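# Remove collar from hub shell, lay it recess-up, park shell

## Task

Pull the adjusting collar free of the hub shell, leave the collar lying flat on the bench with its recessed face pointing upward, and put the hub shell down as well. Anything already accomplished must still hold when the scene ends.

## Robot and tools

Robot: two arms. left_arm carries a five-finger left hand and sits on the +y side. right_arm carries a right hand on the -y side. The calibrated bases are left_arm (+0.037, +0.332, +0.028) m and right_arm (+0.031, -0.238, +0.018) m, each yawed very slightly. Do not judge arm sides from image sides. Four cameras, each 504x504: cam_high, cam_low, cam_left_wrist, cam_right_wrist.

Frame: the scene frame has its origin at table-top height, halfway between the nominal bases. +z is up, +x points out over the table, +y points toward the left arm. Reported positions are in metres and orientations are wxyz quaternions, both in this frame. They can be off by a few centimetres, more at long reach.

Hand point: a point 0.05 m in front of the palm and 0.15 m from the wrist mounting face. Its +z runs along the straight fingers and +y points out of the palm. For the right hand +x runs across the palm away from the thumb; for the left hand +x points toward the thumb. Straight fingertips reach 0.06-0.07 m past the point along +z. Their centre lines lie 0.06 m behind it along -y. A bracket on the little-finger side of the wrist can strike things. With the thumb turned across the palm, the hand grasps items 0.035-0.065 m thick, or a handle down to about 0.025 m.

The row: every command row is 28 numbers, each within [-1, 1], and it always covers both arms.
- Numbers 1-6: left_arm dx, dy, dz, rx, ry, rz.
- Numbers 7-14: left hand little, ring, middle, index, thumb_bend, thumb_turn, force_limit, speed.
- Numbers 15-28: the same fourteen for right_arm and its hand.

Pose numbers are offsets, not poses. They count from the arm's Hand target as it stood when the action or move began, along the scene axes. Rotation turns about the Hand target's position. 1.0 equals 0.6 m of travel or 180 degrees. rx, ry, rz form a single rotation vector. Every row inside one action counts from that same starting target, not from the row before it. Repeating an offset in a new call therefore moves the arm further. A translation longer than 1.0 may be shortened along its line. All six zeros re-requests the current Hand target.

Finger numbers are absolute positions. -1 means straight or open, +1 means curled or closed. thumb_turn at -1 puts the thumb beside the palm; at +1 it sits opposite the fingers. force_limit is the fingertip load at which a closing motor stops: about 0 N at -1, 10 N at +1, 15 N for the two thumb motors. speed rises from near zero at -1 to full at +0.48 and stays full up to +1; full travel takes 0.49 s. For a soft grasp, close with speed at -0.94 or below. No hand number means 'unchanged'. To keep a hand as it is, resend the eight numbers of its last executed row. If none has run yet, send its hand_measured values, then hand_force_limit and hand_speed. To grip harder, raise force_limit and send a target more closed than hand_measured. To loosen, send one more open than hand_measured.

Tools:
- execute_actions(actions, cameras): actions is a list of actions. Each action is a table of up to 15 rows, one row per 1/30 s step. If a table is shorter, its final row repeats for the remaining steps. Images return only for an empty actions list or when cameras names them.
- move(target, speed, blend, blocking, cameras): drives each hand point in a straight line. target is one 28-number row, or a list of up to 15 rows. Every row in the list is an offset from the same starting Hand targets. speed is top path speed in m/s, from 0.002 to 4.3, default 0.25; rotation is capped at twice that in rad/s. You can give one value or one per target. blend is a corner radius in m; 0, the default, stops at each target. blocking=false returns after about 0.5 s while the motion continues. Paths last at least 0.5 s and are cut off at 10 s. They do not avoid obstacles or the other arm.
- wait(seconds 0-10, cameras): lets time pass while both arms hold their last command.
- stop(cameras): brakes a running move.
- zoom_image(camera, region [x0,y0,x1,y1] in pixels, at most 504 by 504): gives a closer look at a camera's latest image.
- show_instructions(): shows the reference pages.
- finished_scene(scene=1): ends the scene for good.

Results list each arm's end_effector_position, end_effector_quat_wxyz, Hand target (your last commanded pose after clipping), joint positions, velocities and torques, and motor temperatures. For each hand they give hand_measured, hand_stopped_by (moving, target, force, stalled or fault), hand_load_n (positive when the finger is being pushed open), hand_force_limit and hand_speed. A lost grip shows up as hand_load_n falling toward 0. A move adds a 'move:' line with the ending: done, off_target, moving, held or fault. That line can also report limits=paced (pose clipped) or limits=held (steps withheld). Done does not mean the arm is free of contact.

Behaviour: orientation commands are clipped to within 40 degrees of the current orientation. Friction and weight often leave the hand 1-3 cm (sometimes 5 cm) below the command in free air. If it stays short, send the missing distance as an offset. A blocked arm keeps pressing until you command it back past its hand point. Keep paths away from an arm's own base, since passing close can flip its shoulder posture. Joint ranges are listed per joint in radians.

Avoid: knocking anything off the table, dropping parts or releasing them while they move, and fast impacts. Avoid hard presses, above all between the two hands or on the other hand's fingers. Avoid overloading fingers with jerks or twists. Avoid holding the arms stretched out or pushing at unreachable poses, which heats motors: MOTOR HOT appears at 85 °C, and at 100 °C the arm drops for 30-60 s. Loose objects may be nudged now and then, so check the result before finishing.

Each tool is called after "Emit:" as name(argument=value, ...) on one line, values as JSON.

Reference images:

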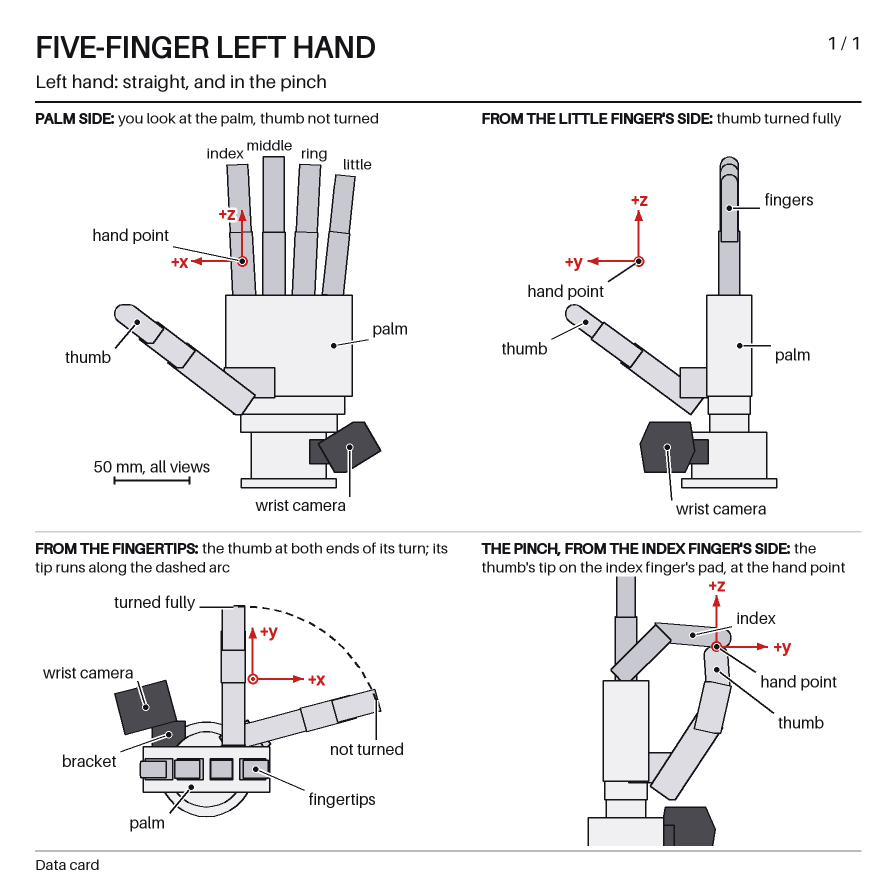

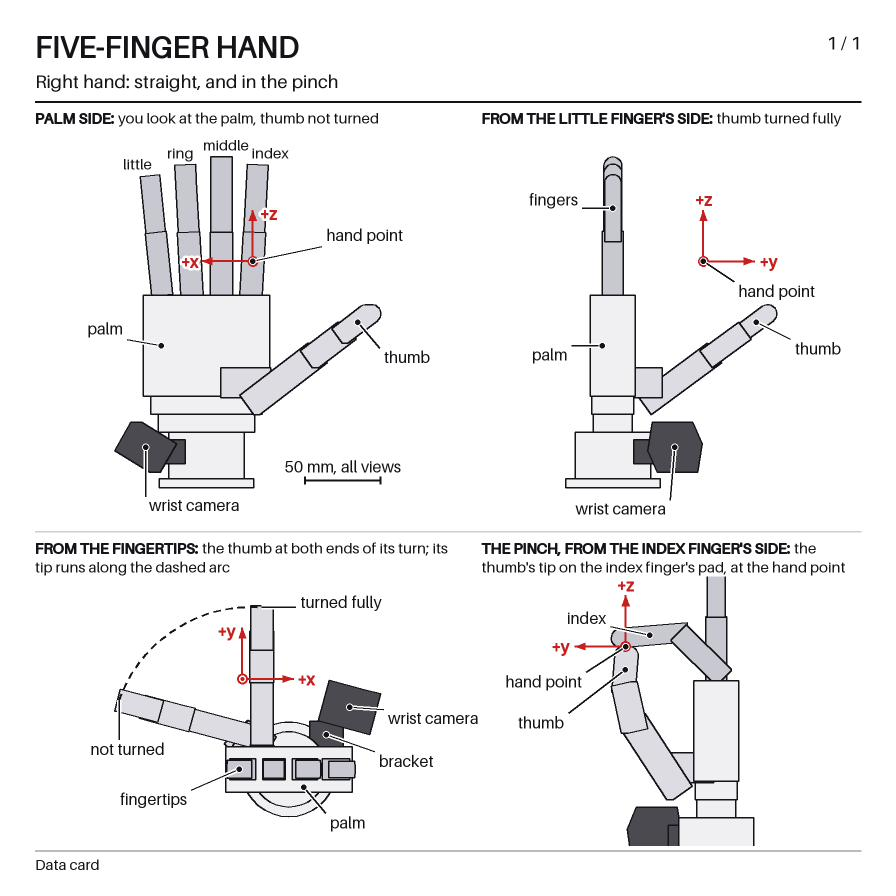

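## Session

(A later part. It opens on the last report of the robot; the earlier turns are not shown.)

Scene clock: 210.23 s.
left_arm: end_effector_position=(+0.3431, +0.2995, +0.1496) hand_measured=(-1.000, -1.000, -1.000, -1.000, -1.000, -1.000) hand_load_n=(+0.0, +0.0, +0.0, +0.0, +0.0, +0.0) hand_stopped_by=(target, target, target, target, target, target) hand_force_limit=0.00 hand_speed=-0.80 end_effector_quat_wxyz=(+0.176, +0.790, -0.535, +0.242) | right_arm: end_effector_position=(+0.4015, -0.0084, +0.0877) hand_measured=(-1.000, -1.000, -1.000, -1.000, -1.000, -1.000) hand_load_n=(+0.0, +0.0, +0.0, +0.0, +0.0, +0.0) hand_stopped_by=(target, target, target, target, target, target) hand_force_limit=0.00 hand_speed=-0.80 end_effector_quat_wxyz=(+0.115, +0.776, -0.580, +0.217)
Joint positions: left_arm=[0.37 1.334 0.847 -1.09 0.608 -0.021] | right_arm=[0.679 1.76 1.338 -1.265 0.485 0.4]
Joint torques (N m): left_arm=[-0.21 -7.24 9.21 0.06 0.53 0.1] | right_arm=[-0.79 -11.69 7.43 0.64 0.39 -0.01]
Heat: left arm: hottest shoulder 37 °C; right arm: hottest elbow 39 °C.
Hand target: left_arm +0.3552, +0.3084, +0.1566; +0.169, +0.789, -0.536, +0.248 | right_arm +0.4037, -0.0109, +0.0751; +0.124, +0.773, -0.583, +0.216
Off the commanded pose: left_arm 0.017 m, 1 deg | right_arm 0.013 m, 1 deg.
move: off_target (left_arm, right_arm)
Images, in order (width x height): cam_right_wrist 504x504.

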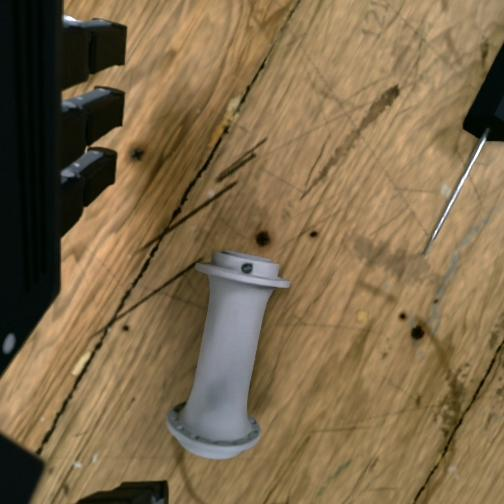

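Emit:
move(target=[[0,0,0,0,0,0,-1,-1,-1,-1,-1,-1,0,-0.8, 0,0,0.15,0,0,0,-1,-1,-1,-1,-1,-1,0,-0.8],[0,0,0,0,0,0,-1,-1,-1,-1,-1,-1,0,-0.8, -0.123,-0.267,0.12,0.1785,-0.1168,-0.026,-1,-1,-1,-1,-1,1,0,0]], speed=[0.15,0.3], cameras=["cam_high","cam_low","cam_right_wrist"])

Scene clock: 304.30 s.
left_arm: end_effector_position=(+0.3431, +0.2995, +0.1496) hand_measured=(-1.000, -1.000, -1.000, -1.000, -1.000, -1.000) hand_load_n=(+0.0, +0.0, +0.0, +0.0, -0.5, +0.0) hand_stopped_by=(target, target, target, target, target, target) hand_force_limit=0.00 hand_speed=-0.80 end_effector_quat_wxyz=(+0.176, +0.790, -0.535, +0.242) | right_arm: end_effector_position=(+0.3255, -0.1674, +0.1451) hand_measured=(-1.000, -1.000, -1.000, -1.000, -1.000, +1.000) hand_load_n=(+0.0, +0.0, +0.0, +0.0, +0.0, +0.0) hand_stopped_by=(target, target, target, target, target, target) hand_force_limit=0.00 hand_speed=0.00 end_effector_quat_wxyz=(-0.185, +0.705, -0.663, +0.170)
Joint positions: left_arm=[0.37 1.334 0.847 -1.09 0.608 -0.021] | right_arm=[0.164 0.928 0.708 -0.845 0.034 0.072]
Joint torques (N m): left_arm=[-0.09 -7.18 9.14 0.08 0.55 0.1] | right_arm=[-1.32 -3.55 9.06 2.09 -0.23 -0.12]
Motor temperatures (°C): left_arm=[33 36 33 22 28 26] | right_arm=[27 35 35 26 24 23]
Heat: left arm: hottest shoulder 36 °C; right arm: hottest shoulder 35 °C.
Hand target: left_arm +0.3552, +0.3084, +0.1566; +0.169, +0.789, -0.536, +0.248 | right_arm +0.3298, -0.1712, +0.1470; -0.192, +0.701, -0.663, +0.178
Off the commanded pose: left_arm 0.017 m, 1 deg | right_arm 0.006 m, 1 deg.
move: off_target (left_arm)
Images, in order (width x height): cam_high 504x504, cam_low 504x504, cam_right_wrist 504x504.

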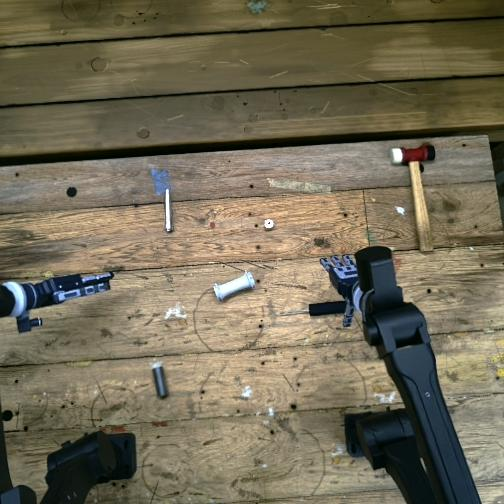

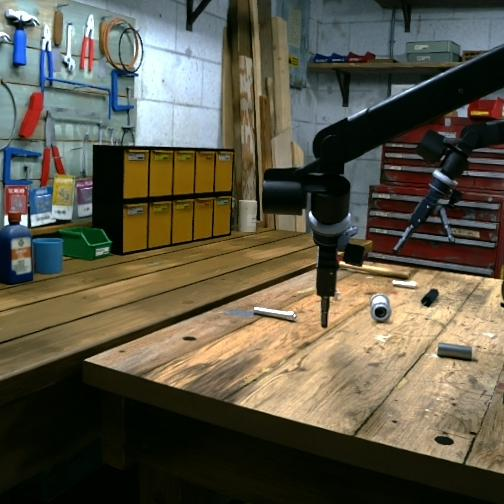

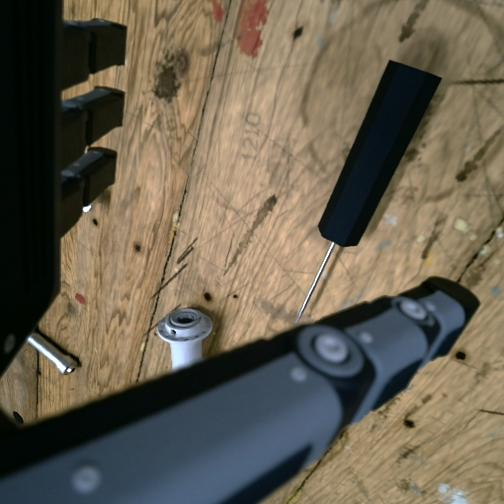

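Emit:
move(target=[[0,0,0,0,0,0,-1,-1,-1,-1,-1,-1,0,-0.8, 0.002,0.002,-0.14,0,0,0,-0.5,-0.5,-0.5,-0.5,-1,1,0,0],[0,0,0,0,0,0,-1,-1,-1,-1,-1,-1,0,-0.8, 0.002,0.002,-0.165,0,0,0,-0.5,-0.5,-0.5,-0.5,-1,1,0,0]], speed=[0.2,0.1], cameras=["cam_high","cam_low","cam_right_wrist"])

Scene clock: 317.53 s.
left_arm: end_effector_position=(+0.3431, +0.2995, +0.1496) hand_measured=(-1.000, -1.000, -1.000, -1.000, -1.000, -1.000) hand_load_n=(+0.0, +0.0, +0.0, +0.0, +0.0, +0.0) hand_stopped_by=(target, target, target, target, target, target) hand_force_limit=0.00 hand_speed=-0.80 end_effector_quat_wxyz=(+0.176, +0.790, -0.535, +0.242) | right_arm: end_effector_position=(+0.3279, -0.1671, +0.0518) hand_measured=(-0.500, -0.500, -0.500, -0.500, -1.000, +1.000) hand_load_n=(+0.0, +0.0, +0.0, +0.0, +0.0, +0.0) hand_stopped_by=(target, target, target, target, target, target) hand_force_limit=0.00 hand_speed=0.00 end_effector_quat_wxyz=(-0.193, +0.703, -0.661, +0.176)
Joint positions: left_arm=[0.37 1.334 0.847 -1.09 0.608 -0.021] | right_arm=[0.164 1.046 0.506 -0.504 0.034 0.072]
Joint torques (N m): left_arm=[-0.09 -7.24 9.21 -0.02 0.53 0.1] | right_arm=[-1.08 -2.26 8.21 2.11 -0.17 -0.1]
Heat: left arm: hottest shoulder 36 °C; right arm: hottest elbow 36 °C.
Hand target: left_arm +0.3552, +0.3084, +0.1566; +0.169, +0.789, -0.536, +0.248 | right_arm +0.3312, -0.1700, +0.0482; -0.192, +0.701, -0.663, +0.178
Off the commanded pose: left_arm 0.017 m, 1 deg | right_arm 0.006 m, 0 deg.
move: off_target (left_arm)
Images, in order (width x height): cam_high 504x504, cam_low 504x504, cam_right_wrist 504x504.

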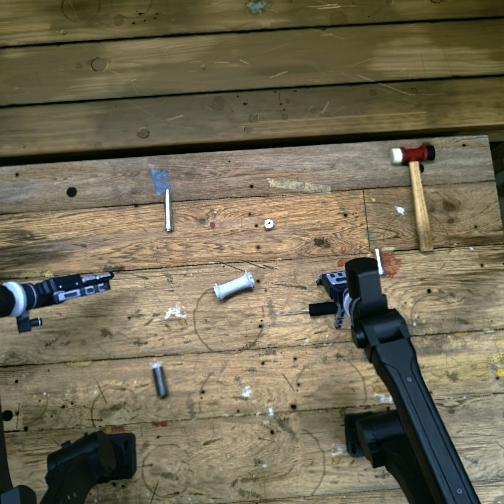

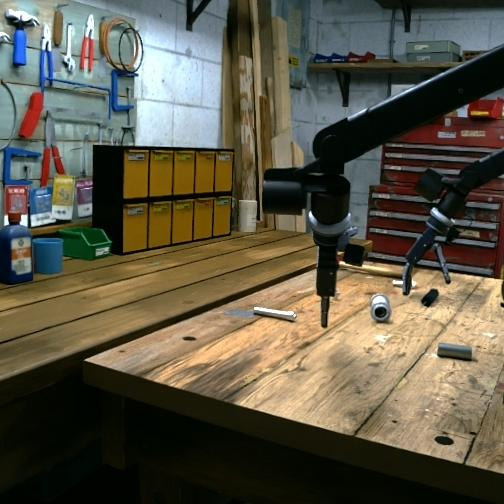

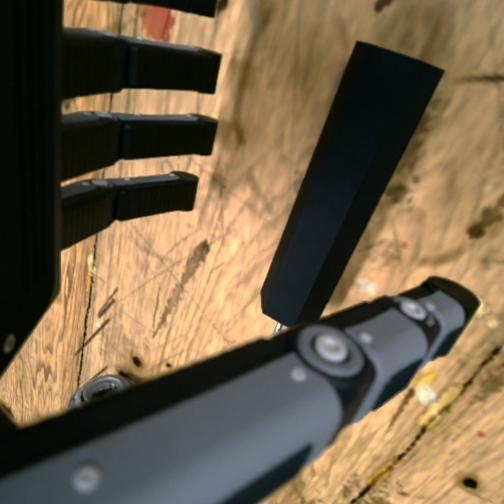

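Emit:
move(target=[0,0,0,0,0,0,-1,-1,-1,-1,-1,-1,0,-0.8, 0.0,0,-0.025,0,0,0,-0.3,-0.3,-0.3,-0.3,-1,1,0,0], speed=0.1, cameras=["cam_low","cam_right_wrist"])

Emit:
zoom_image(camera="cam_low", region=[380, 200, 500, 320])

Scene clock: 326.13 s.
left_arm: end_effector_position=(+0.3431, +0.2995, +0.1496) hand_measured=(-1.000, -1.000, -1.000, -1.000, -1.000, -1.000) hand_load_n=(+0.0, +0.0, +0.0, +0.0, +0.0, +0.0) hand_stopped_by=(target, target, target, target, target, target) hand_force_limit=0.00 hand_speed=-0.80 end_effector_quat_wxyz=(+0.176, +0.790, -0.535, +0.242) | right_arm: end_effector_position=(+0.3288, -0.1669, +0.0409) hand_measured=(-0.300, -0.300, -0.300, -0.300, -1.000, +1.000) hand_load_n=(+0.0, +0.0, -3.5, +0.0, +0.0, +0.0) hand_stopped_by=(target, target, target, target, target, target) hand_force_limit=0.00 hand_speed=0.00 end_effector_quat_wxyz=(-0.194, +0.703, -0.661, +0.177)
Joint positions: left_arm=[0.37 1.334 0.847 -1.09 0.608 -0.021] | right_arm=[0.164 1.071 0.487 -0.456 0.034 0.072]
Joint torques (N m): left_arm=[0.03 -7.41 9.14 0.05 0.53 0.1] | right_arm=[-1.08 -1.61 7.5 2.56 -0.17 -0.09]
Heat: left arm: hottest shoulder 36 °C; right arm: hottest elbow 36 °C.
Hand target: left_arm +0.3552, +0.3084, +0.1566; +0.169, +0.789, -0.536, +0.248 | right_arm +0.3311, -0.1700, +0.0331; -0.192, +0.701, -0.663, +0.178
Off the commanded pose: left_arm 0.017 m, 1 deg | right_arm 0.009 m, 0 deg.
move: off_target (left_arm)
Images, in order (width x height): cam_low 504x504, cam_right_wrist 504x504.

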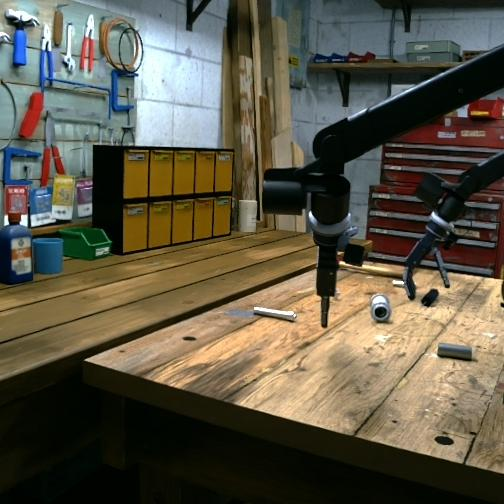

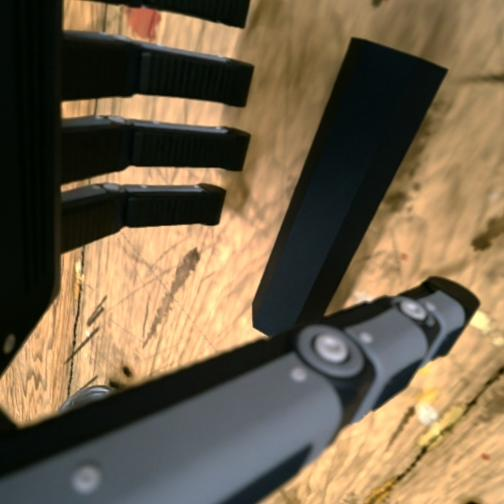

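Scaled by 4.200 from the camera's 504x504 image, which has a finer 720x720 frame.

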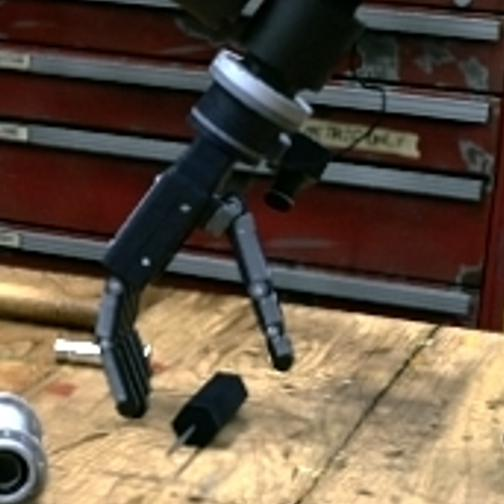

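Emit:
move(target=[0,0,0,0,0,0,-1,-1,-1,-1,-1,-1,0,-0.8, 0.0,0,0,0,0,0,0.0,0.0,0.0,0.0,-0.6,1,-0.2,-0.3], speed=0.1, cameras=["cam_low","cam_right_wrist"])

Emit:
zoom_image(camera="cam_low", region=[380, 200, 500, 320])

Scene clock: 334.83 s.
left_arm: end_effector_position=(+0.3431, +0.2995, +0.1496) hand_measured=(-1.000, -1.000, -1.000, -1.000, -1.000, -1.000) hand_load_n=(+0.0, +0.0, +0.0, +0.0, +0.0, +0.0) hand_stopped_by=(target, target, target, target, target, target) hand_force_limit=0.00 hand_speed=-0.80 end_effector_quat_wxyz=(+0.176, +0.790, -0.535, +0.242) | right_arm: end_effector_position=(+0.3282, -0.1670, +0.0370) hand_measured=(+0.000, +0.000, +0.000, +0.000, -0.600, +1.000) hand_load_n=(+0.0, +0.0, +0.0, +0.0, +0.0, +0.0) hand_stopped_by=(target, target, target, target, target, target) hand_force_limit=-0.20 hand_speed=-0.30 end_effector_quat_wxyz=(-0.192, +0.703, -0.661, +0.176)
Joint positions: left_arm=[0.37 1.334 0.847 -1.09 0.608 -0.021] | right_arm=[0.164 1.081 0.482 -0.445 0.034 0.072]
Joint torques (N m): left_arm=[-0.03 -7.36 9.22 0.01 0.52 0.09] | right_arm=[-1.08 -2.37 7.87 2.18 -0.18 -0.09]
Heat: left arm: hottest shoulder 36 °C; right arm: hottest elbow 35 °C.
Hand target: left_arm +0.3552, +0.3084, +0.1566; +0.169, +0.789, -0.536, +0.248 | right_arm +0.3311, -0.1700, +0.0331; -0.192, +0.701, -0.663, +0.178
Off the commanded pose: left_arm 0.017 m, 1 deg | right_arm 0.006 m, 0 deg.
move: off_target (left_arm)
Images, in order (width x height): cam_low 504x504, cam_right_wrist 504x504.

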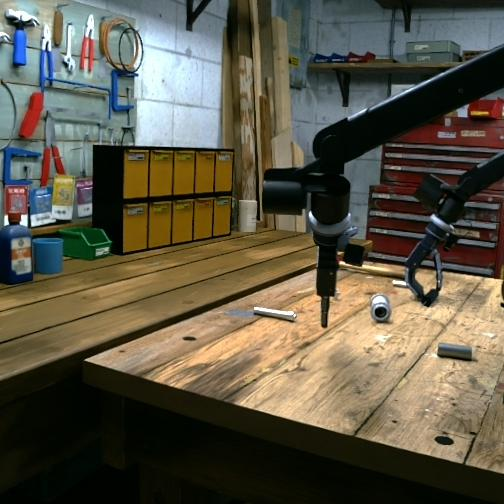

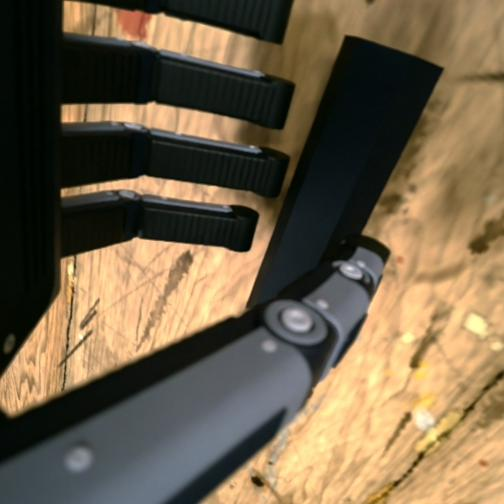

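Scaled by 4.200 from the camera's 504x504 image, which has a finer 720x720 frame.

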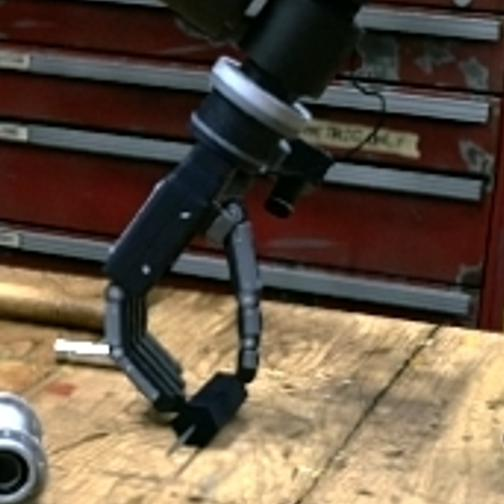

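Emit:
move(target=[[0,0,0,0,0,0,-1,-1,-1,-1,-1,-1,0,-0.8, 0.0,0,-0.018,0,0,0,0.0,0.0,0.0,0.0,-0.6,1,-0.2,-0.3],[0,0,0,0,0,0,-1,-1,-1,-1,-1,-1,0,-0.8, 0.0,0,-0.018,0,0,0,0.9,0.9,0.9,0.9,0.3,1,-0.4,-0.6]], speed=0.1, cameras=["cam_low","cam_right_wrist"])

Emit:
zoom_image(camera="cam_low", region=[380, 200, 500, 320])

Scene clock: 341.43 s.
left_arm: end_effector_position=(+0.3431, +0.2995, +0.1496) hand_measured=(-1.000, -1.000, -1.000, -1.000, -1.000, -1.000) hand_load_n=(+0.0, +0.0, +0.0, +0.0, +0.0, -0.5) hand_stopped_by=(target, target, target, target, target, target) hand_force_limit=0.00 hand_speed=-0.80 end_effector_quat_wxyz=(+0.176, +0.790, -0.535, +0.242) | right_arm: end_effector_position=(+0.3304, -0.1667, +0.0284) hand_measured=(+0.900, +0.900, +0.140, +0.900, -0.534, +1.000) hand_load_n=(+0.0, +0.0, +8.5, +0.0, +8.5, +0.5) hand_stopped_by=(target, target, force, target, force, target) hand_force_limit=-0.40 hand_speed=-0.60 end_effector_quat_wxyz=(-0.195, +0.702, -0.661, +0.178)
Joint positions: left_arm=[0.37 1.334 0.847 -1.09 0.608 -0.021] | right_arm=[0.164 1.105 0.467 -0.399 0.034 0.072]
Joint torques (N m): left_arm=[-0.09 -7.3 9.13 0.06 0.53 0.1] | right_arm=[-1.08 -2.2 7.46 2.15 -0.17 -0.09]
Heat: left arm: hottest shoulder 36 °C; right arm: hottest elbow 35 °C.
Hand target: left_arm +0.3552, +0.3084, +0.1566; +0.169, +0.789, -0.536, +0.248 | right_arm +0.3311, -0.1700, +0.0224; -0.192, +0.701, -0.663, +0.178
Off the commanded pose: left_arm 0.017 m, 1 deg | right_arm 0.007 m, 0 deg.
move: off_target (left_arm)
Images, in order (width x height): cam_low 504x504, cam_right_wrist 504x504.

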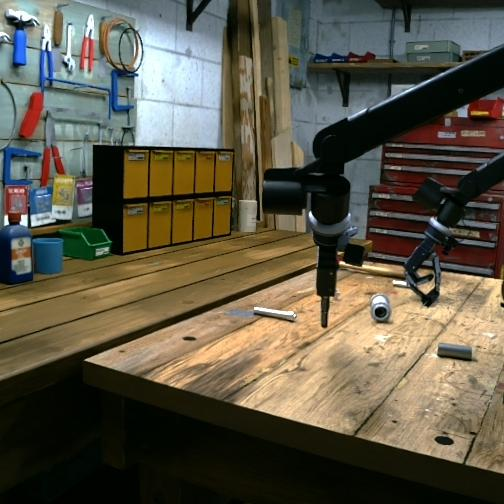

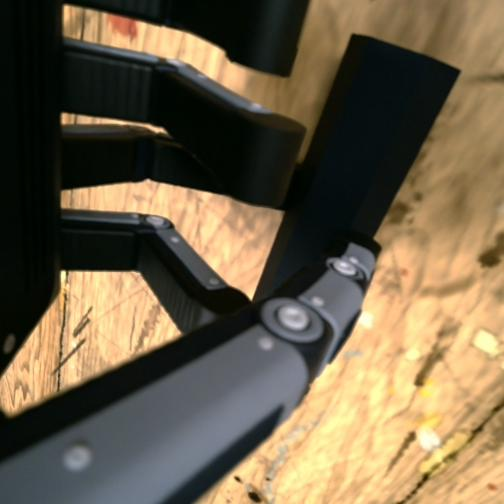

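Scaled by 4.200 from the camera's 504x504 image, which has a finer 720x720 frame.

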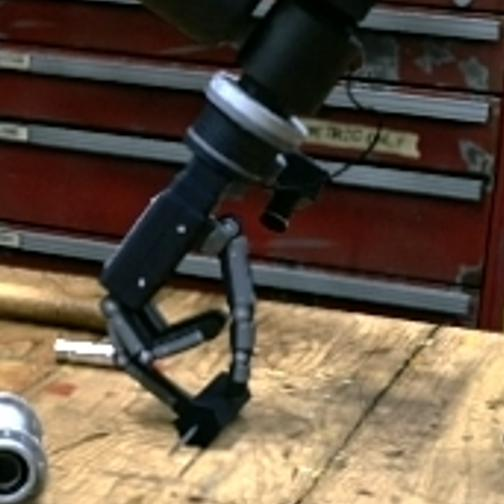

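Emit:
move(target=[0,0,0,0,0,0,-1,-1,-1,-1,-1,-1,0,-0.8, 0.0,0,0.06,0,0,0,-0.3,-0.3,0.9,-0.3,0.3,1,-0.4,-0.6], speed=0.06, cameras=["cam_low","cam_right_wrist"])

Emit:
zoom_image(camera="cam_low", region=[380, 200, 500, 320])

Scene clock: 357.40 s.
left_arm: end_effector_position=(+0.3431, +0.2995, +0.1496) hand_measured=(-1.000, -1.000, -1.000, -1.000, -1.000, -1.000) hand_load_n=(+0.0, +0.0, +0.0, +0.0, +0.0, +0.0) hand_stopped_by=(target, target, target, target, target, target) hand_force_limit=0.00 hand_speed=-0.80 end_effector_quat_wxyz=(+0.176, +0.790, -0.535, +0.242) | right_arm: end_effector_position=(+0.3147, -0.1690, +0.0395) hand_measured=(-0.300, -0.300, +0.142, -0.300, -0.532, +1.000) hand_load_n=(+0.0, +0.5, +0.0, +0.0, +0.0, +0.0) hand_stopped_by=(target, target, force, target, force, target) hand_force_limit=-0.40 hand_speed=-0.60 end_effector_quat_wxyz=(-0.179, +0.707, -0.664, +0.165)
Joint positions: left_arm=[0.37 1.334 0.847 -1.09 0.608 -0.021] | right_arm=[0.164 1.053 0.482 -0.507 0.034 0.072]
Joint torques (N m): left_arm=[-0.15 -7.12 9.1 0.06 0.54 0.08] | right_arm=[-1.14 -4.31 11.75 0.77 -0.15 -0.1]
Heat: left arm: hottest shoulder 36 °C; right arm: hottest elbow 35 °C.
Hand target: left_arm +0.3552, +0.3084, +0.1566; +0.169, +0.789, -0.536, +0.248 | right_arm +0.3312, -0.1700, +0.0583; -0.192, +0.701, -0.663, +0.178
Off the commanded pose: left_arm 0.017 m, 1 deg | right_arm 0.025 m, 2 deg.
move: off_target (left_arm, right_arm)
Images, in order (width x height): cam_low 504x504, cam_right_wrist 504x504.

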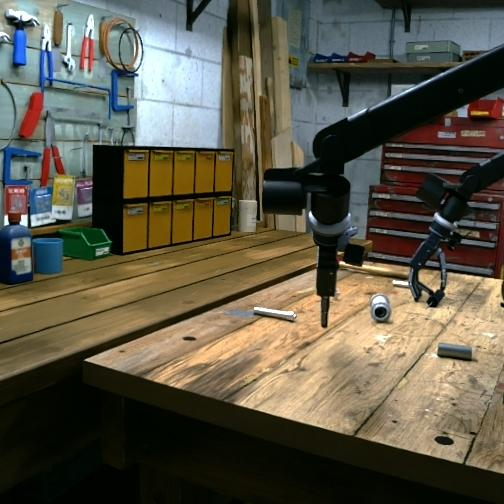

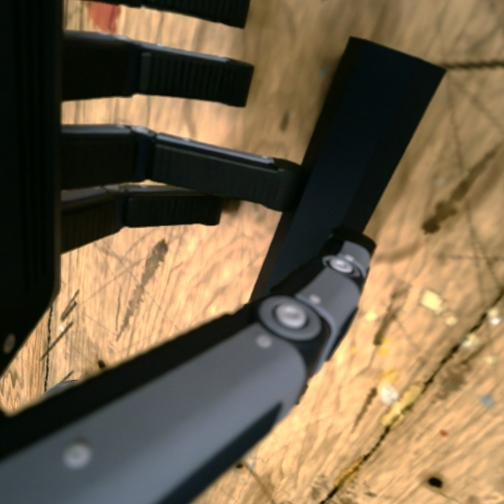

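Scaled by 4.200 from the camera's 504x504 image, which has a finer 720x720 frame.

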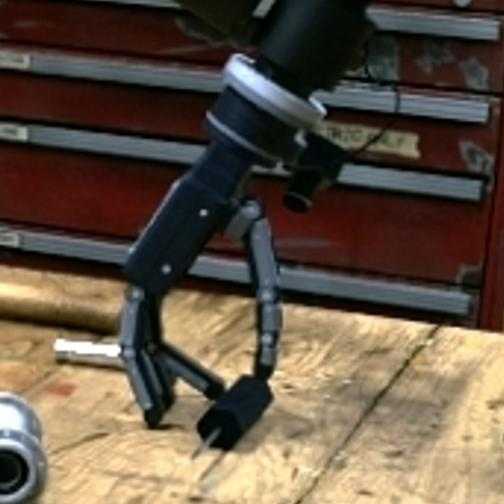

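Emit:
move(target=[0,0,0,0,0,0,-1,-1,-1,-1,-1,-1,0,-0.8, 0.0,0,0.06,0,0,0,-0.3,-0.3,0.9,-0.3,0.3,1,-0.4,-0.6], speed=0.06, cameras=["cam_low","cam_right_wrist"])

Emit:
zoom_image(camera="cam_low", region=[380, 200, 500, 320])

Scene clock: 361.93 s.
left_arm: end_effector_position=(+0.3431, +0.2995, +0.1496) hand_measured=(-1.000, -1.000, -1.000, -1.000, -1.000, -1.000) hand_load_n=(+0.0, +0.0, +0.0, +0.0, +0.0, +0.0) hand_stopped_by=(target, target, target, target, target, target) hand_force_limit=0.00 hand_speed=-0.80 end_effector_quat_wxyz=(+0.176, +0.790, -0.535, +0.242) | right_arm: end_effector_position=(+0.3155, -0.1688, +0.0734) hand_measured=(-0.300, -0.300, +0.142, -0.300, -0.532, +1.000) hand_load_n=(+0.0, +0.0, +0.0, +0.0, +0.0, +0.0) hand_stopped_by=(target, target, force, target, force, target) hand_force_limit=-0.40 hand_speed=-0.60 end_effector_quat_wxyz=(-0.178, +0.707, -0.664, +0.164)
Joint positions: left_arm=[0.37 1.334 0.847 -1.09 0.608 -0.021] | right_arm=[0.164 0.992 0.548 -0.639 0.034 0.072]
Joint torques (N m): left_arm=[0.15 -7.12 9.24 0.08 0.53 0.11] | right_arm=[-1.08 -4.07 12.55 0.79 -0.15 -0.09]
Heat: left arm: hottest shoulder 36 °C; right arm: hottest elbow 35 °C.
Hand target: left_arm +0.3552, +0.3084, +0.1566; +0.169, +0.789, -0.536, +0.248 | right_arm +0.3311, -0.1700, +0.0943; -0.192, +0.701, -0.663, +0.178
Off the commanded pose: left_arm 0.017 m, 1 deg | right_arm 0.026 m, 2 deg.
move: off_target (left_arm, right_arm)
Images, in order (width x height): cam_low 504x504, cam_right_wrist 504x504.

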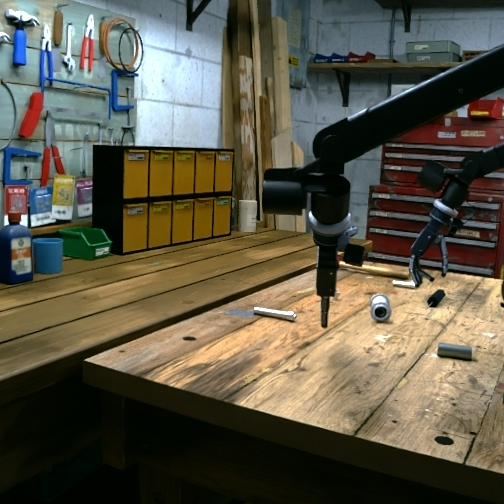

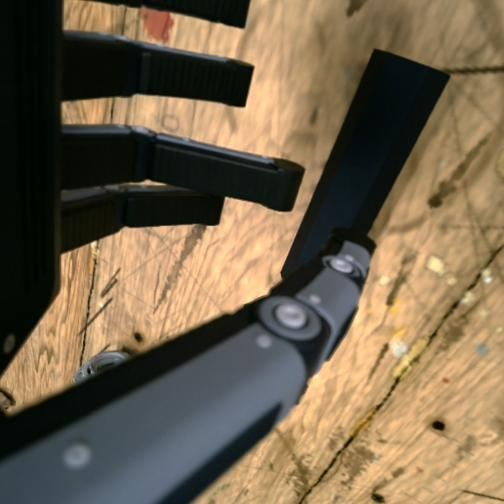

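Scaled by 4.200 from the camera's 504x504 image, which has a finer 720x720 frame.

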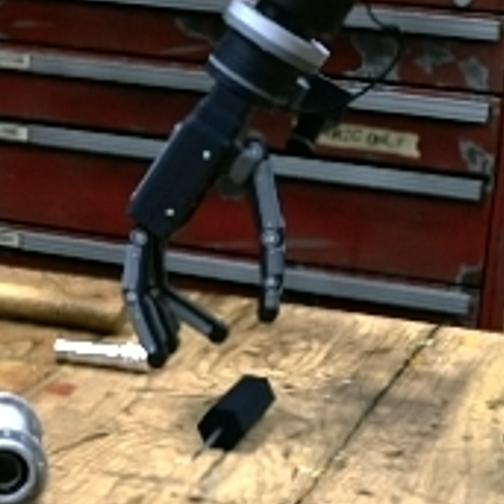

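Emit:
move(target=[0,0,0,0,0,0,-1,-1,-1,-1,-1,-1,0,-0.8, -0.022,0.012,-0.02,0.0064,-0.111,-0.01,-0.3,-0.3,-0.3,-0.3,-0.5,1,-0.4,-0.4], speed=0.15, cameras=["cam_low","cam_right_wrist"])

Emit:
zoom_image(camera="cam_low", region=[380, 200, 500, 320])

Scene clock: 388.67 s.
left_arm: end_effector_position=(+0.3431, +0.2995, +0.1496) hand_measured=(-1.000, -1.000, -1.000, -1.000, -1.000, -1.000) hand_load_n=(+0.0, +0.0, +0.0, +0.0, +0.0, +0.0) hand_stopped_by=(target, target, target, target, target, target) hand_force_limit=0.00 hand_speed=-0.80 end_effector_quat_wxyz=(+0.176, +0.790, -0.535, +0.242) | right_arm: end_effector_position=(+0.3145, -0.1679, +0.0780) hand_measured=(-0.300, -0.300, -0.300, -0.300, -0.500, +1.000) hand_load_n=(+0.0, +0.0, +0.0, +0.0, +0.0, +0.0) hand_stopped_by=(target, target, target, target, target, target) hand_force_limit=-0.40 hand_speed=-0.40 end_effector_quat_wxyz=(-0.295, +0.652, -0.636, +0.289)
Joint positions: left_arm=[0.37 1.334 0.847 -1.09 0.608 -0.021] | right_arm=[0.228 0.683 0.309 -0.355 0.138 0.121]
Joint torques (N m): left_arm=[0.44 -7.3 9.25 0.06 0.54 0.12] | right_arm=[0.79 -0.62 9.07 2.74 0.03 0.04]
Heat: left arm: hottest shoulder 36 °C; right arm: hottest elbow 36 °C.
Hand target: left_arm +0.3552, +0.3084, +0.1566; +0.169, +0.789, -0.536, +0.248 | right_arm +0.3180, -0.1627, +0.0824; -0.309, +0.647, -0.632, +0.293
Off the commanded pose: left_arm 0.017 m, 1 deg | right_arm 0.007 m, 2 deg.
move: off_target (left_arm)
Images, in order (width x height): cam_low 504x504, cam_right_wrist 504x504.

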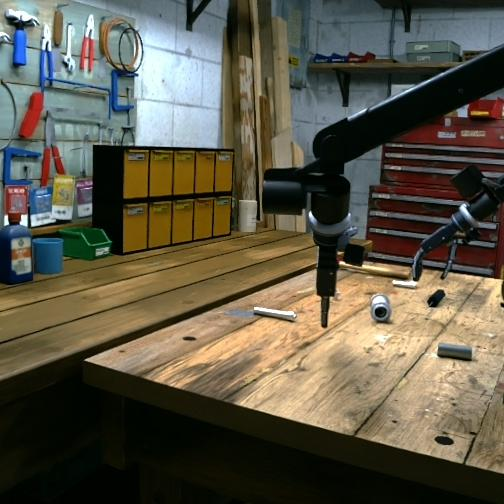

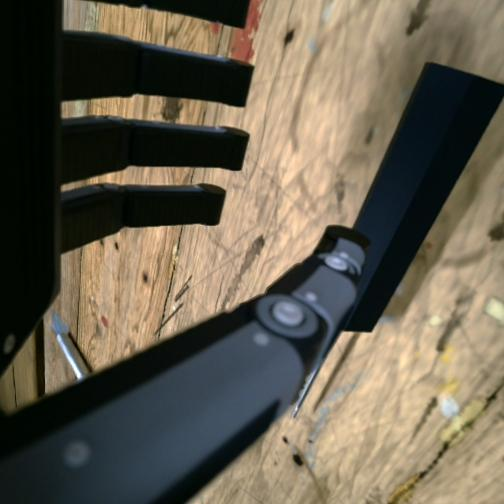

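Scaled by 4.200 from the camera's 504x504 image, which has a finer 720x720 frame.

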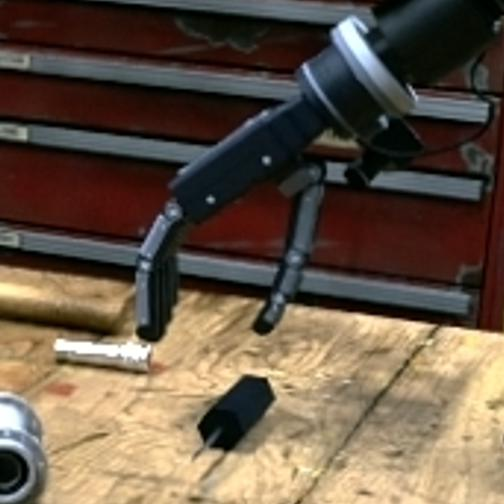

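Emit:
move(target=[0,0,0,0,0,0,-1,-1,-1,-1,-1,-1,0,-0.8, 0.004,0.008,-0.085,0,0,0,-0.3,-0.3,-0.3,-0.3,-0.5,1,-0.4,-0.4], speed=0.1, cameras=["cam_low","cam_right_wrist"])

Emit:
zoom_image(camera="cam_low", region=[380, 200, 500, 320])

Scene clock: 399.80 s.
left_arm: end_effector_position=(+0.3431, +0.2995, +0.1496) hand_measured=(-1.000, -1.000, -1.000, -1.000, -1.000, -1.000) hand_load_n=(+0.0, +0.0, +0.0, +0.0, +0.0, +0.0) hand_stopped_by=(target, target, target, target, target, target) hand_force_limit=0.00 hand_speed=-0.80 end_effector_quat_wxyz=(+0.176, +0.790, -0.535, +0.242) | right_arm: end_effector_position=(+0.3189, -0.1628, +0.0327) hand_measured=(-0.300, -0.300, -0.300, -0.300, -0.500, +1.000) hand_load_n=(+0.0, +0.0, +0.0, +0.0, +0.0, +0.0) hand_stopped_by=(target, target, target, target, target, target) hand_force_limit=-0.40 hand_speed=-0.40 end_effector_quat_wxyz=(-0.303, +0.648, -0.634, +0.295)
Joint positions: left_arm=[0.37 1.334 0.847 -1.09 0.608 -0.021] | right_arm=[0.251 0.829 0.21 -0.089 0.156 0.136]
Joint torques (N m): left_arm=[-0.15 -7.18 9.17 0.03 0.53 0.1] | right_arm=[0.97 0.56 8.24 2.69 0.05 0.05]
Heat: left arm: hottest shoulder 36 °C; right arm: hottest elbow 37 °C.
Hand target: left_arm +0.3552, +0.3084, +0.1566; +0.169, +0.789, -0.536, +0.248 | right_arm +0.3204, -0.1579, +0.0314; -0.309, +0.648, -0.632, +0.293
Off the commanded pose: left_arm 0.017 m, 1 deg | right_arm 0.005 m, 1 deg.
move: off_target (left_arm)
Images, in order (width x height): cam_low 504x504, cam_right_wrist 504x504.

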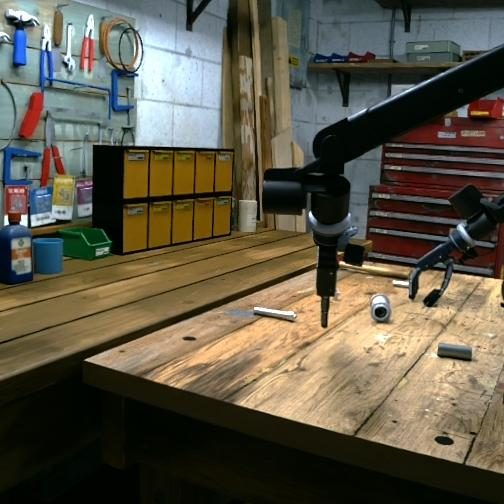

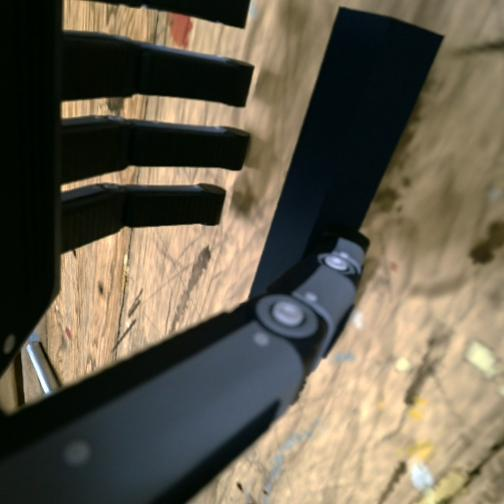

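Scaled by 4.200 from the camera's 504x504 image, which has a finer 720x720 frame.

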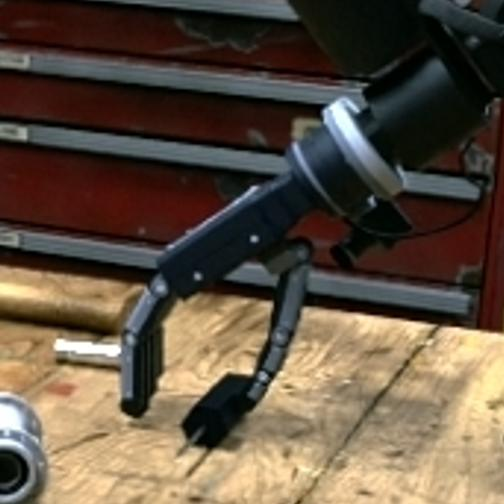

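Emit:
move(target=[[0,0,0,0,0,0,-1,-1,-1,-1,-1,-1,0,-0.8, -0.014,0.0,-0.008,0,0,0,-0.3,-0.3,-0.3,-0.3,-0.5,1,-0.4,-0.4],[0,0,0,0,0,0,-1,-1,-1,-1,-1,-1,0,-0.8, -0.014,0.0,-0.024,0,0,0,-0.3,-0.3,-0.3,-0.3,-0.5,1,-0.4,-0.4]], speed=0.1, cameras=["cam_low"])

Emit:
zoom_image(camera="cam_low", region=[380, 200, 500, 320])

Scene clock: 406.53 s.
left_arm: end_effector_position=(+0.3431, +0.2995, +0.1496) hand_measured=(-1.000, -1.000, -1.000, -1.000, -1.000, -1.000) hand_load_n=(+0.0, +0.0, +0.0, +0.0, -0.5, +0.0) hand_stopped_by=(target, target, target, target, target, target) hand_force_limit=0.00 hand_speed=-0.80 end_effector_quat_wxyz=(+0.176, +0.790, -0.535, +0.242) | right_arm: end_effector_position=(+0.3173, -0.1622, +0.0285) hand_measured=(-0.300, -0.300, -0.298, -0.300, -0.500, +1.000) hand_load_n=(+0.0, +0.0, -8.5, +0.0, +0.0, +0.0) hand_stopped_by=(target, target, target, target, target, target) hand_force_limit=-0.40 hand_speed=-0.40 end_effector_quat_wxyz=(-0.313, +0.642, -0.631, +0.303)
Joint positions: left_arm=[0.37 1.334 0.847 -1.09 0.608 -0.021] | right_arm=[0.261 0.824 0.18 -0.038 0.169 0.143]
Joint torques (N m): left_arm=[-0.15 -7.41 9.13 -0.01 0.52 0.1] | right_arm=[0.97 2.14 7.09 2.76 -0.12 0.05]
Heat: left arm: hottest shoulder 36 °C; right arm: hottest elbow 37 °C.
Hand target: left_arm +0.3552, +0.3084, +0.1566; +0.169, +0.789, -0.536, +0.248 | right_arm +0.3119, -0.1580, +0.0169; -0.309, +0.648, -0.632, +0.293
Off the commanded pose: left_arm 0.017 m, 1 deg | right_arm 0.013 m, 1 deg.
move: off_target (left_arm, right_arm)
Images, in order (width x height): cam_low 504x504.

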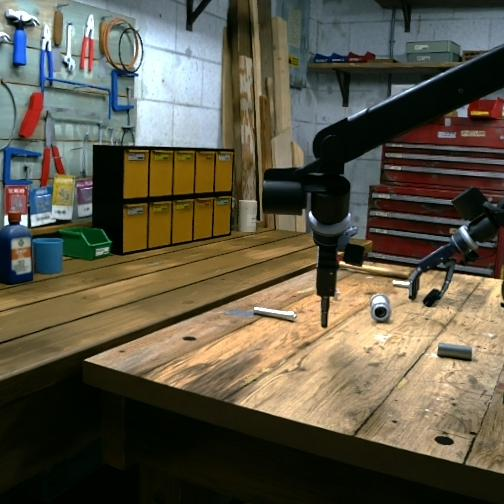

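Scaled by 4.200 from the camera's 504x504 image, which has a finer 720x720 frame.

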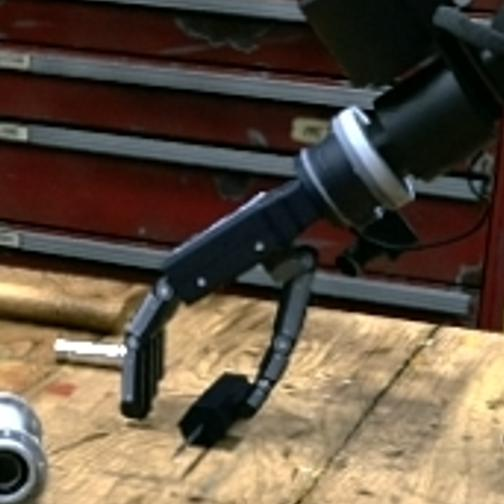

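Emit:
move(target=[[0,0,0,0,0,0,-1,-1,-1,-1,-1,-1,0,-0.8, 0.0,0.0,0.02,0,0,0,-0.3,-0.3,-0.3,-0.3,-0.5,1,-0.4,-0.4],[0,0,0,0,0,0,-1,-1,-1,-1,-1,-1,0,-0.8, 0.0,0.0,0.02,0,0,0,-0.05,-0.05,-0.08,-0.05,-0.5,1,-0.4,-0.4],[0,0,0,0,0,0,-1,-1,-1,-1,-1,-1,0,-0.8, 0.0,0.0,0.0,0,0,0,-0.05,-0.05,-0.08,-0.05,-0.5,1,-0.4,-0.4]], speed=0.1, cameras=["cam_low","cam_right_wrist"])

Emit:
zoom_image(camera="cam_low", region=[380, 200, 500, 320])

Scene clock: 415.17 s.
left_arm: end_effector_position=(+0.3431, +0.2995, +0.1496) hand_measured=(-1.000, -1.000, -1.000, -1.000, -1.000, -1.000) hand_load_n=(+0.0, +0.0, +0.0, +0.0, +0.0, +0.0) hand_stopped_by=(target, target, target, target, target, target) hand_force_limit=0.00 hand_speed=-0.80 end_effector_quat_wxyz=(+0.176, +0.790, -0.535, +0.242) | right_arm: end_effector_position=(+0.3161, -0.1620, +0.0276) hand_measured=(-0.050, -0.050, -0.078, -0.050, -0.500, +1.000) hand_load_n=(+0.0, +0.0, -10.0, +0.0, +0.0, +0.0) hand_stopped_by=(target, target, target, target, target, target) hand_force_limit=-0.40 hand_speed=-0.40 end_effector_quat_wxyz=(-0.312, +0.643, -0.632, +0.301)
Joint positions: left_arm=[0.37 1.334 0.847 -1.09 0.608 -0.021] | right_arm=[0.263 0.823 0.178 -0.041 0.168 0.144]
Joint torques (N m): left_arm=[-0.03 -7.24 9.13 0.08 0.53 0.11] | right_arm=[0.91 2.37 7.25 2.84 -0.12 0.03]
Heat: left arm: hottest shoulder 35 °C; right arm: hottest elbow 37 °C.
Hand target: left_arm +0.3552, +0.3084, +0.1566; +0.169, +0.789, -0.536, +0.248 | right_arm +0.3120, -0.1579, +0.0170; -0.309, +0.648, -0.632, +0.293
Off the commanded pose: left_arm 0.017 m, 1 deg | right_arm 0.012 m, 1 deg.
move: off_target (left_arm, right_arm)
Images, in order (width x height): cam_low 504x504, cam_right_wrist 504x504.

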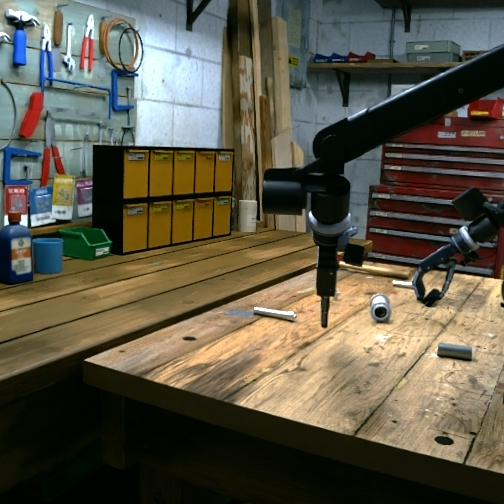

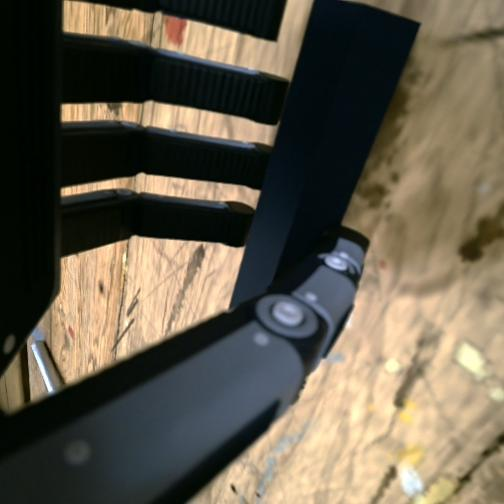

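Scaled by 4.200 from the camera's 504x504 image, which has a finer 720x720 frame.

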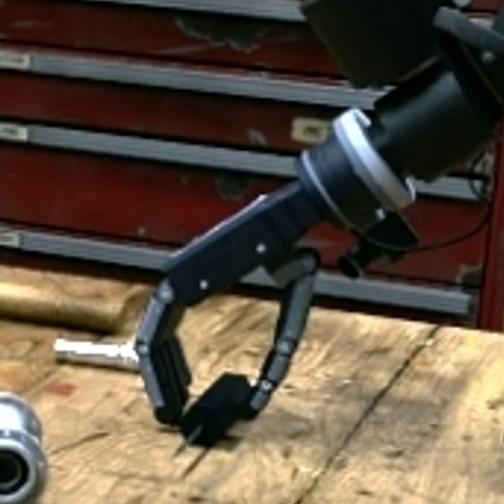

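Emit:
move(target=[[0,0,0,0,0,0,-1,-1,-1,-1,-1,-1,0,-0.8, 0.0,0.0,0.012,0,0,0,-0.05,-0.05,-0.08,-0.05,-0.5,1,-0.4,-0.8],[0,0,0,0,0,0,-1,-1,-1,-1,-1,-1,0,-0.8, 0.0,0.0,0.012,0,0,0,0.7,0.7,0.7,0.7,-0.5,1,-0.4,-0.8]], speed=0.1, cameras=["cam_low","cam_right_wrist"])

Emit:
zoom_image(camera="cam_low", region=[380, 200, 500, 320])

Scene clock: 422.40 s.
left_arm: end_effector_position=(+0.3431, +0.2995, +0.1496) hand_measured=(-1.000, -1.000, -1.000, -1.000, -1.000, -1.000) hand_load_n=(+0.0, +0.0, +0.0, +0.0, -0.5, +0.0) hand_stopped_by=(target, target, target, target, target, target) hand_force_limit=0.00 hand_speed=-0.80 end_effector_quat_wxyz=(+0.176, +0.790, -0.535, +0.242) | right_arm: end_effector_position=(+0.3161, -0.1618, +0.0276) hand_measured=(+0.374, +0.114, +0.100, +0.094, -0.504, +1.000) hand_load_n=(+2.5, +0.0, +4.0, +4.0, +12.0, +4.0) hand_stopped_by=(force, force, force, force, target, target) hand_force_limit=-0.40 hand_speed=-0.80 end_effector_quat_wxyz=(-0.312, +0.642, -0.632, +0.301)
Joint positions: left_arm=[0.37 1.334 0.847 -1.09 0.608 -0.021] | right_arm=[0.263 0.823 0.178 -0.041 0.168 0.145]
Joint torques (N m): left_arm=[-0.03 -7.06 9.16 0.02 0.52 0.09] | right_arm=[0.79 0.38 8.38 1.46 -0.1 0.03]
Heat: left arm: hottest shoulder 35 °C; right arm: hottest elbow 36 °C.
Hand target: left_arm +0.3552, +0.3084, +0.1566; +0.169, +0.789, -0.536, +0.248 | right_arm +0.3119, -0.1579, +0.0241; -0.309, +0.648, -0.632, +0.293
Off the commanded pose: left_arm 0.017 m, 1 deg | right_arm 0.007 m, 1 deg.
move: off_target (left_arm)
Images, in order (width x height): cam_low 504x504, cam_right_wrist 504x504.

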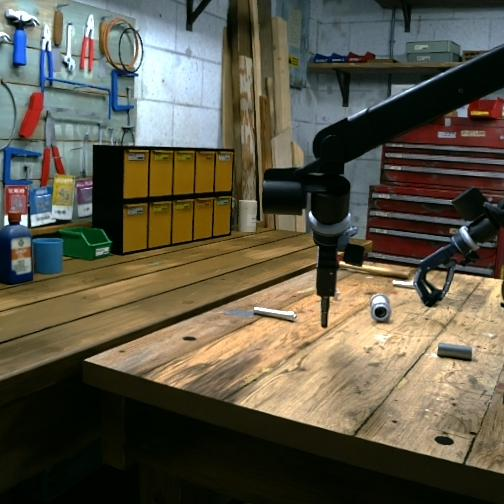

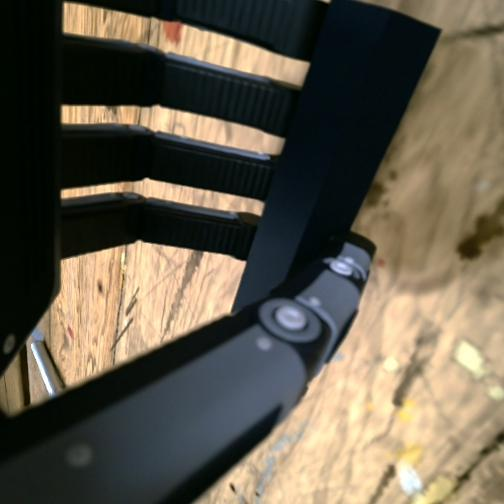

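Scaled by 4.200 from the camera's 504x504 image, which has a finer 720x720 frame.

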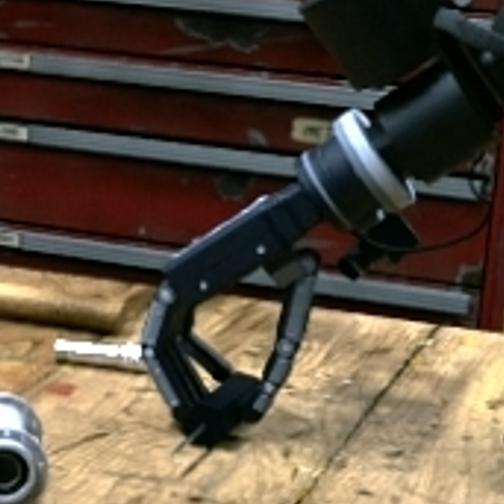

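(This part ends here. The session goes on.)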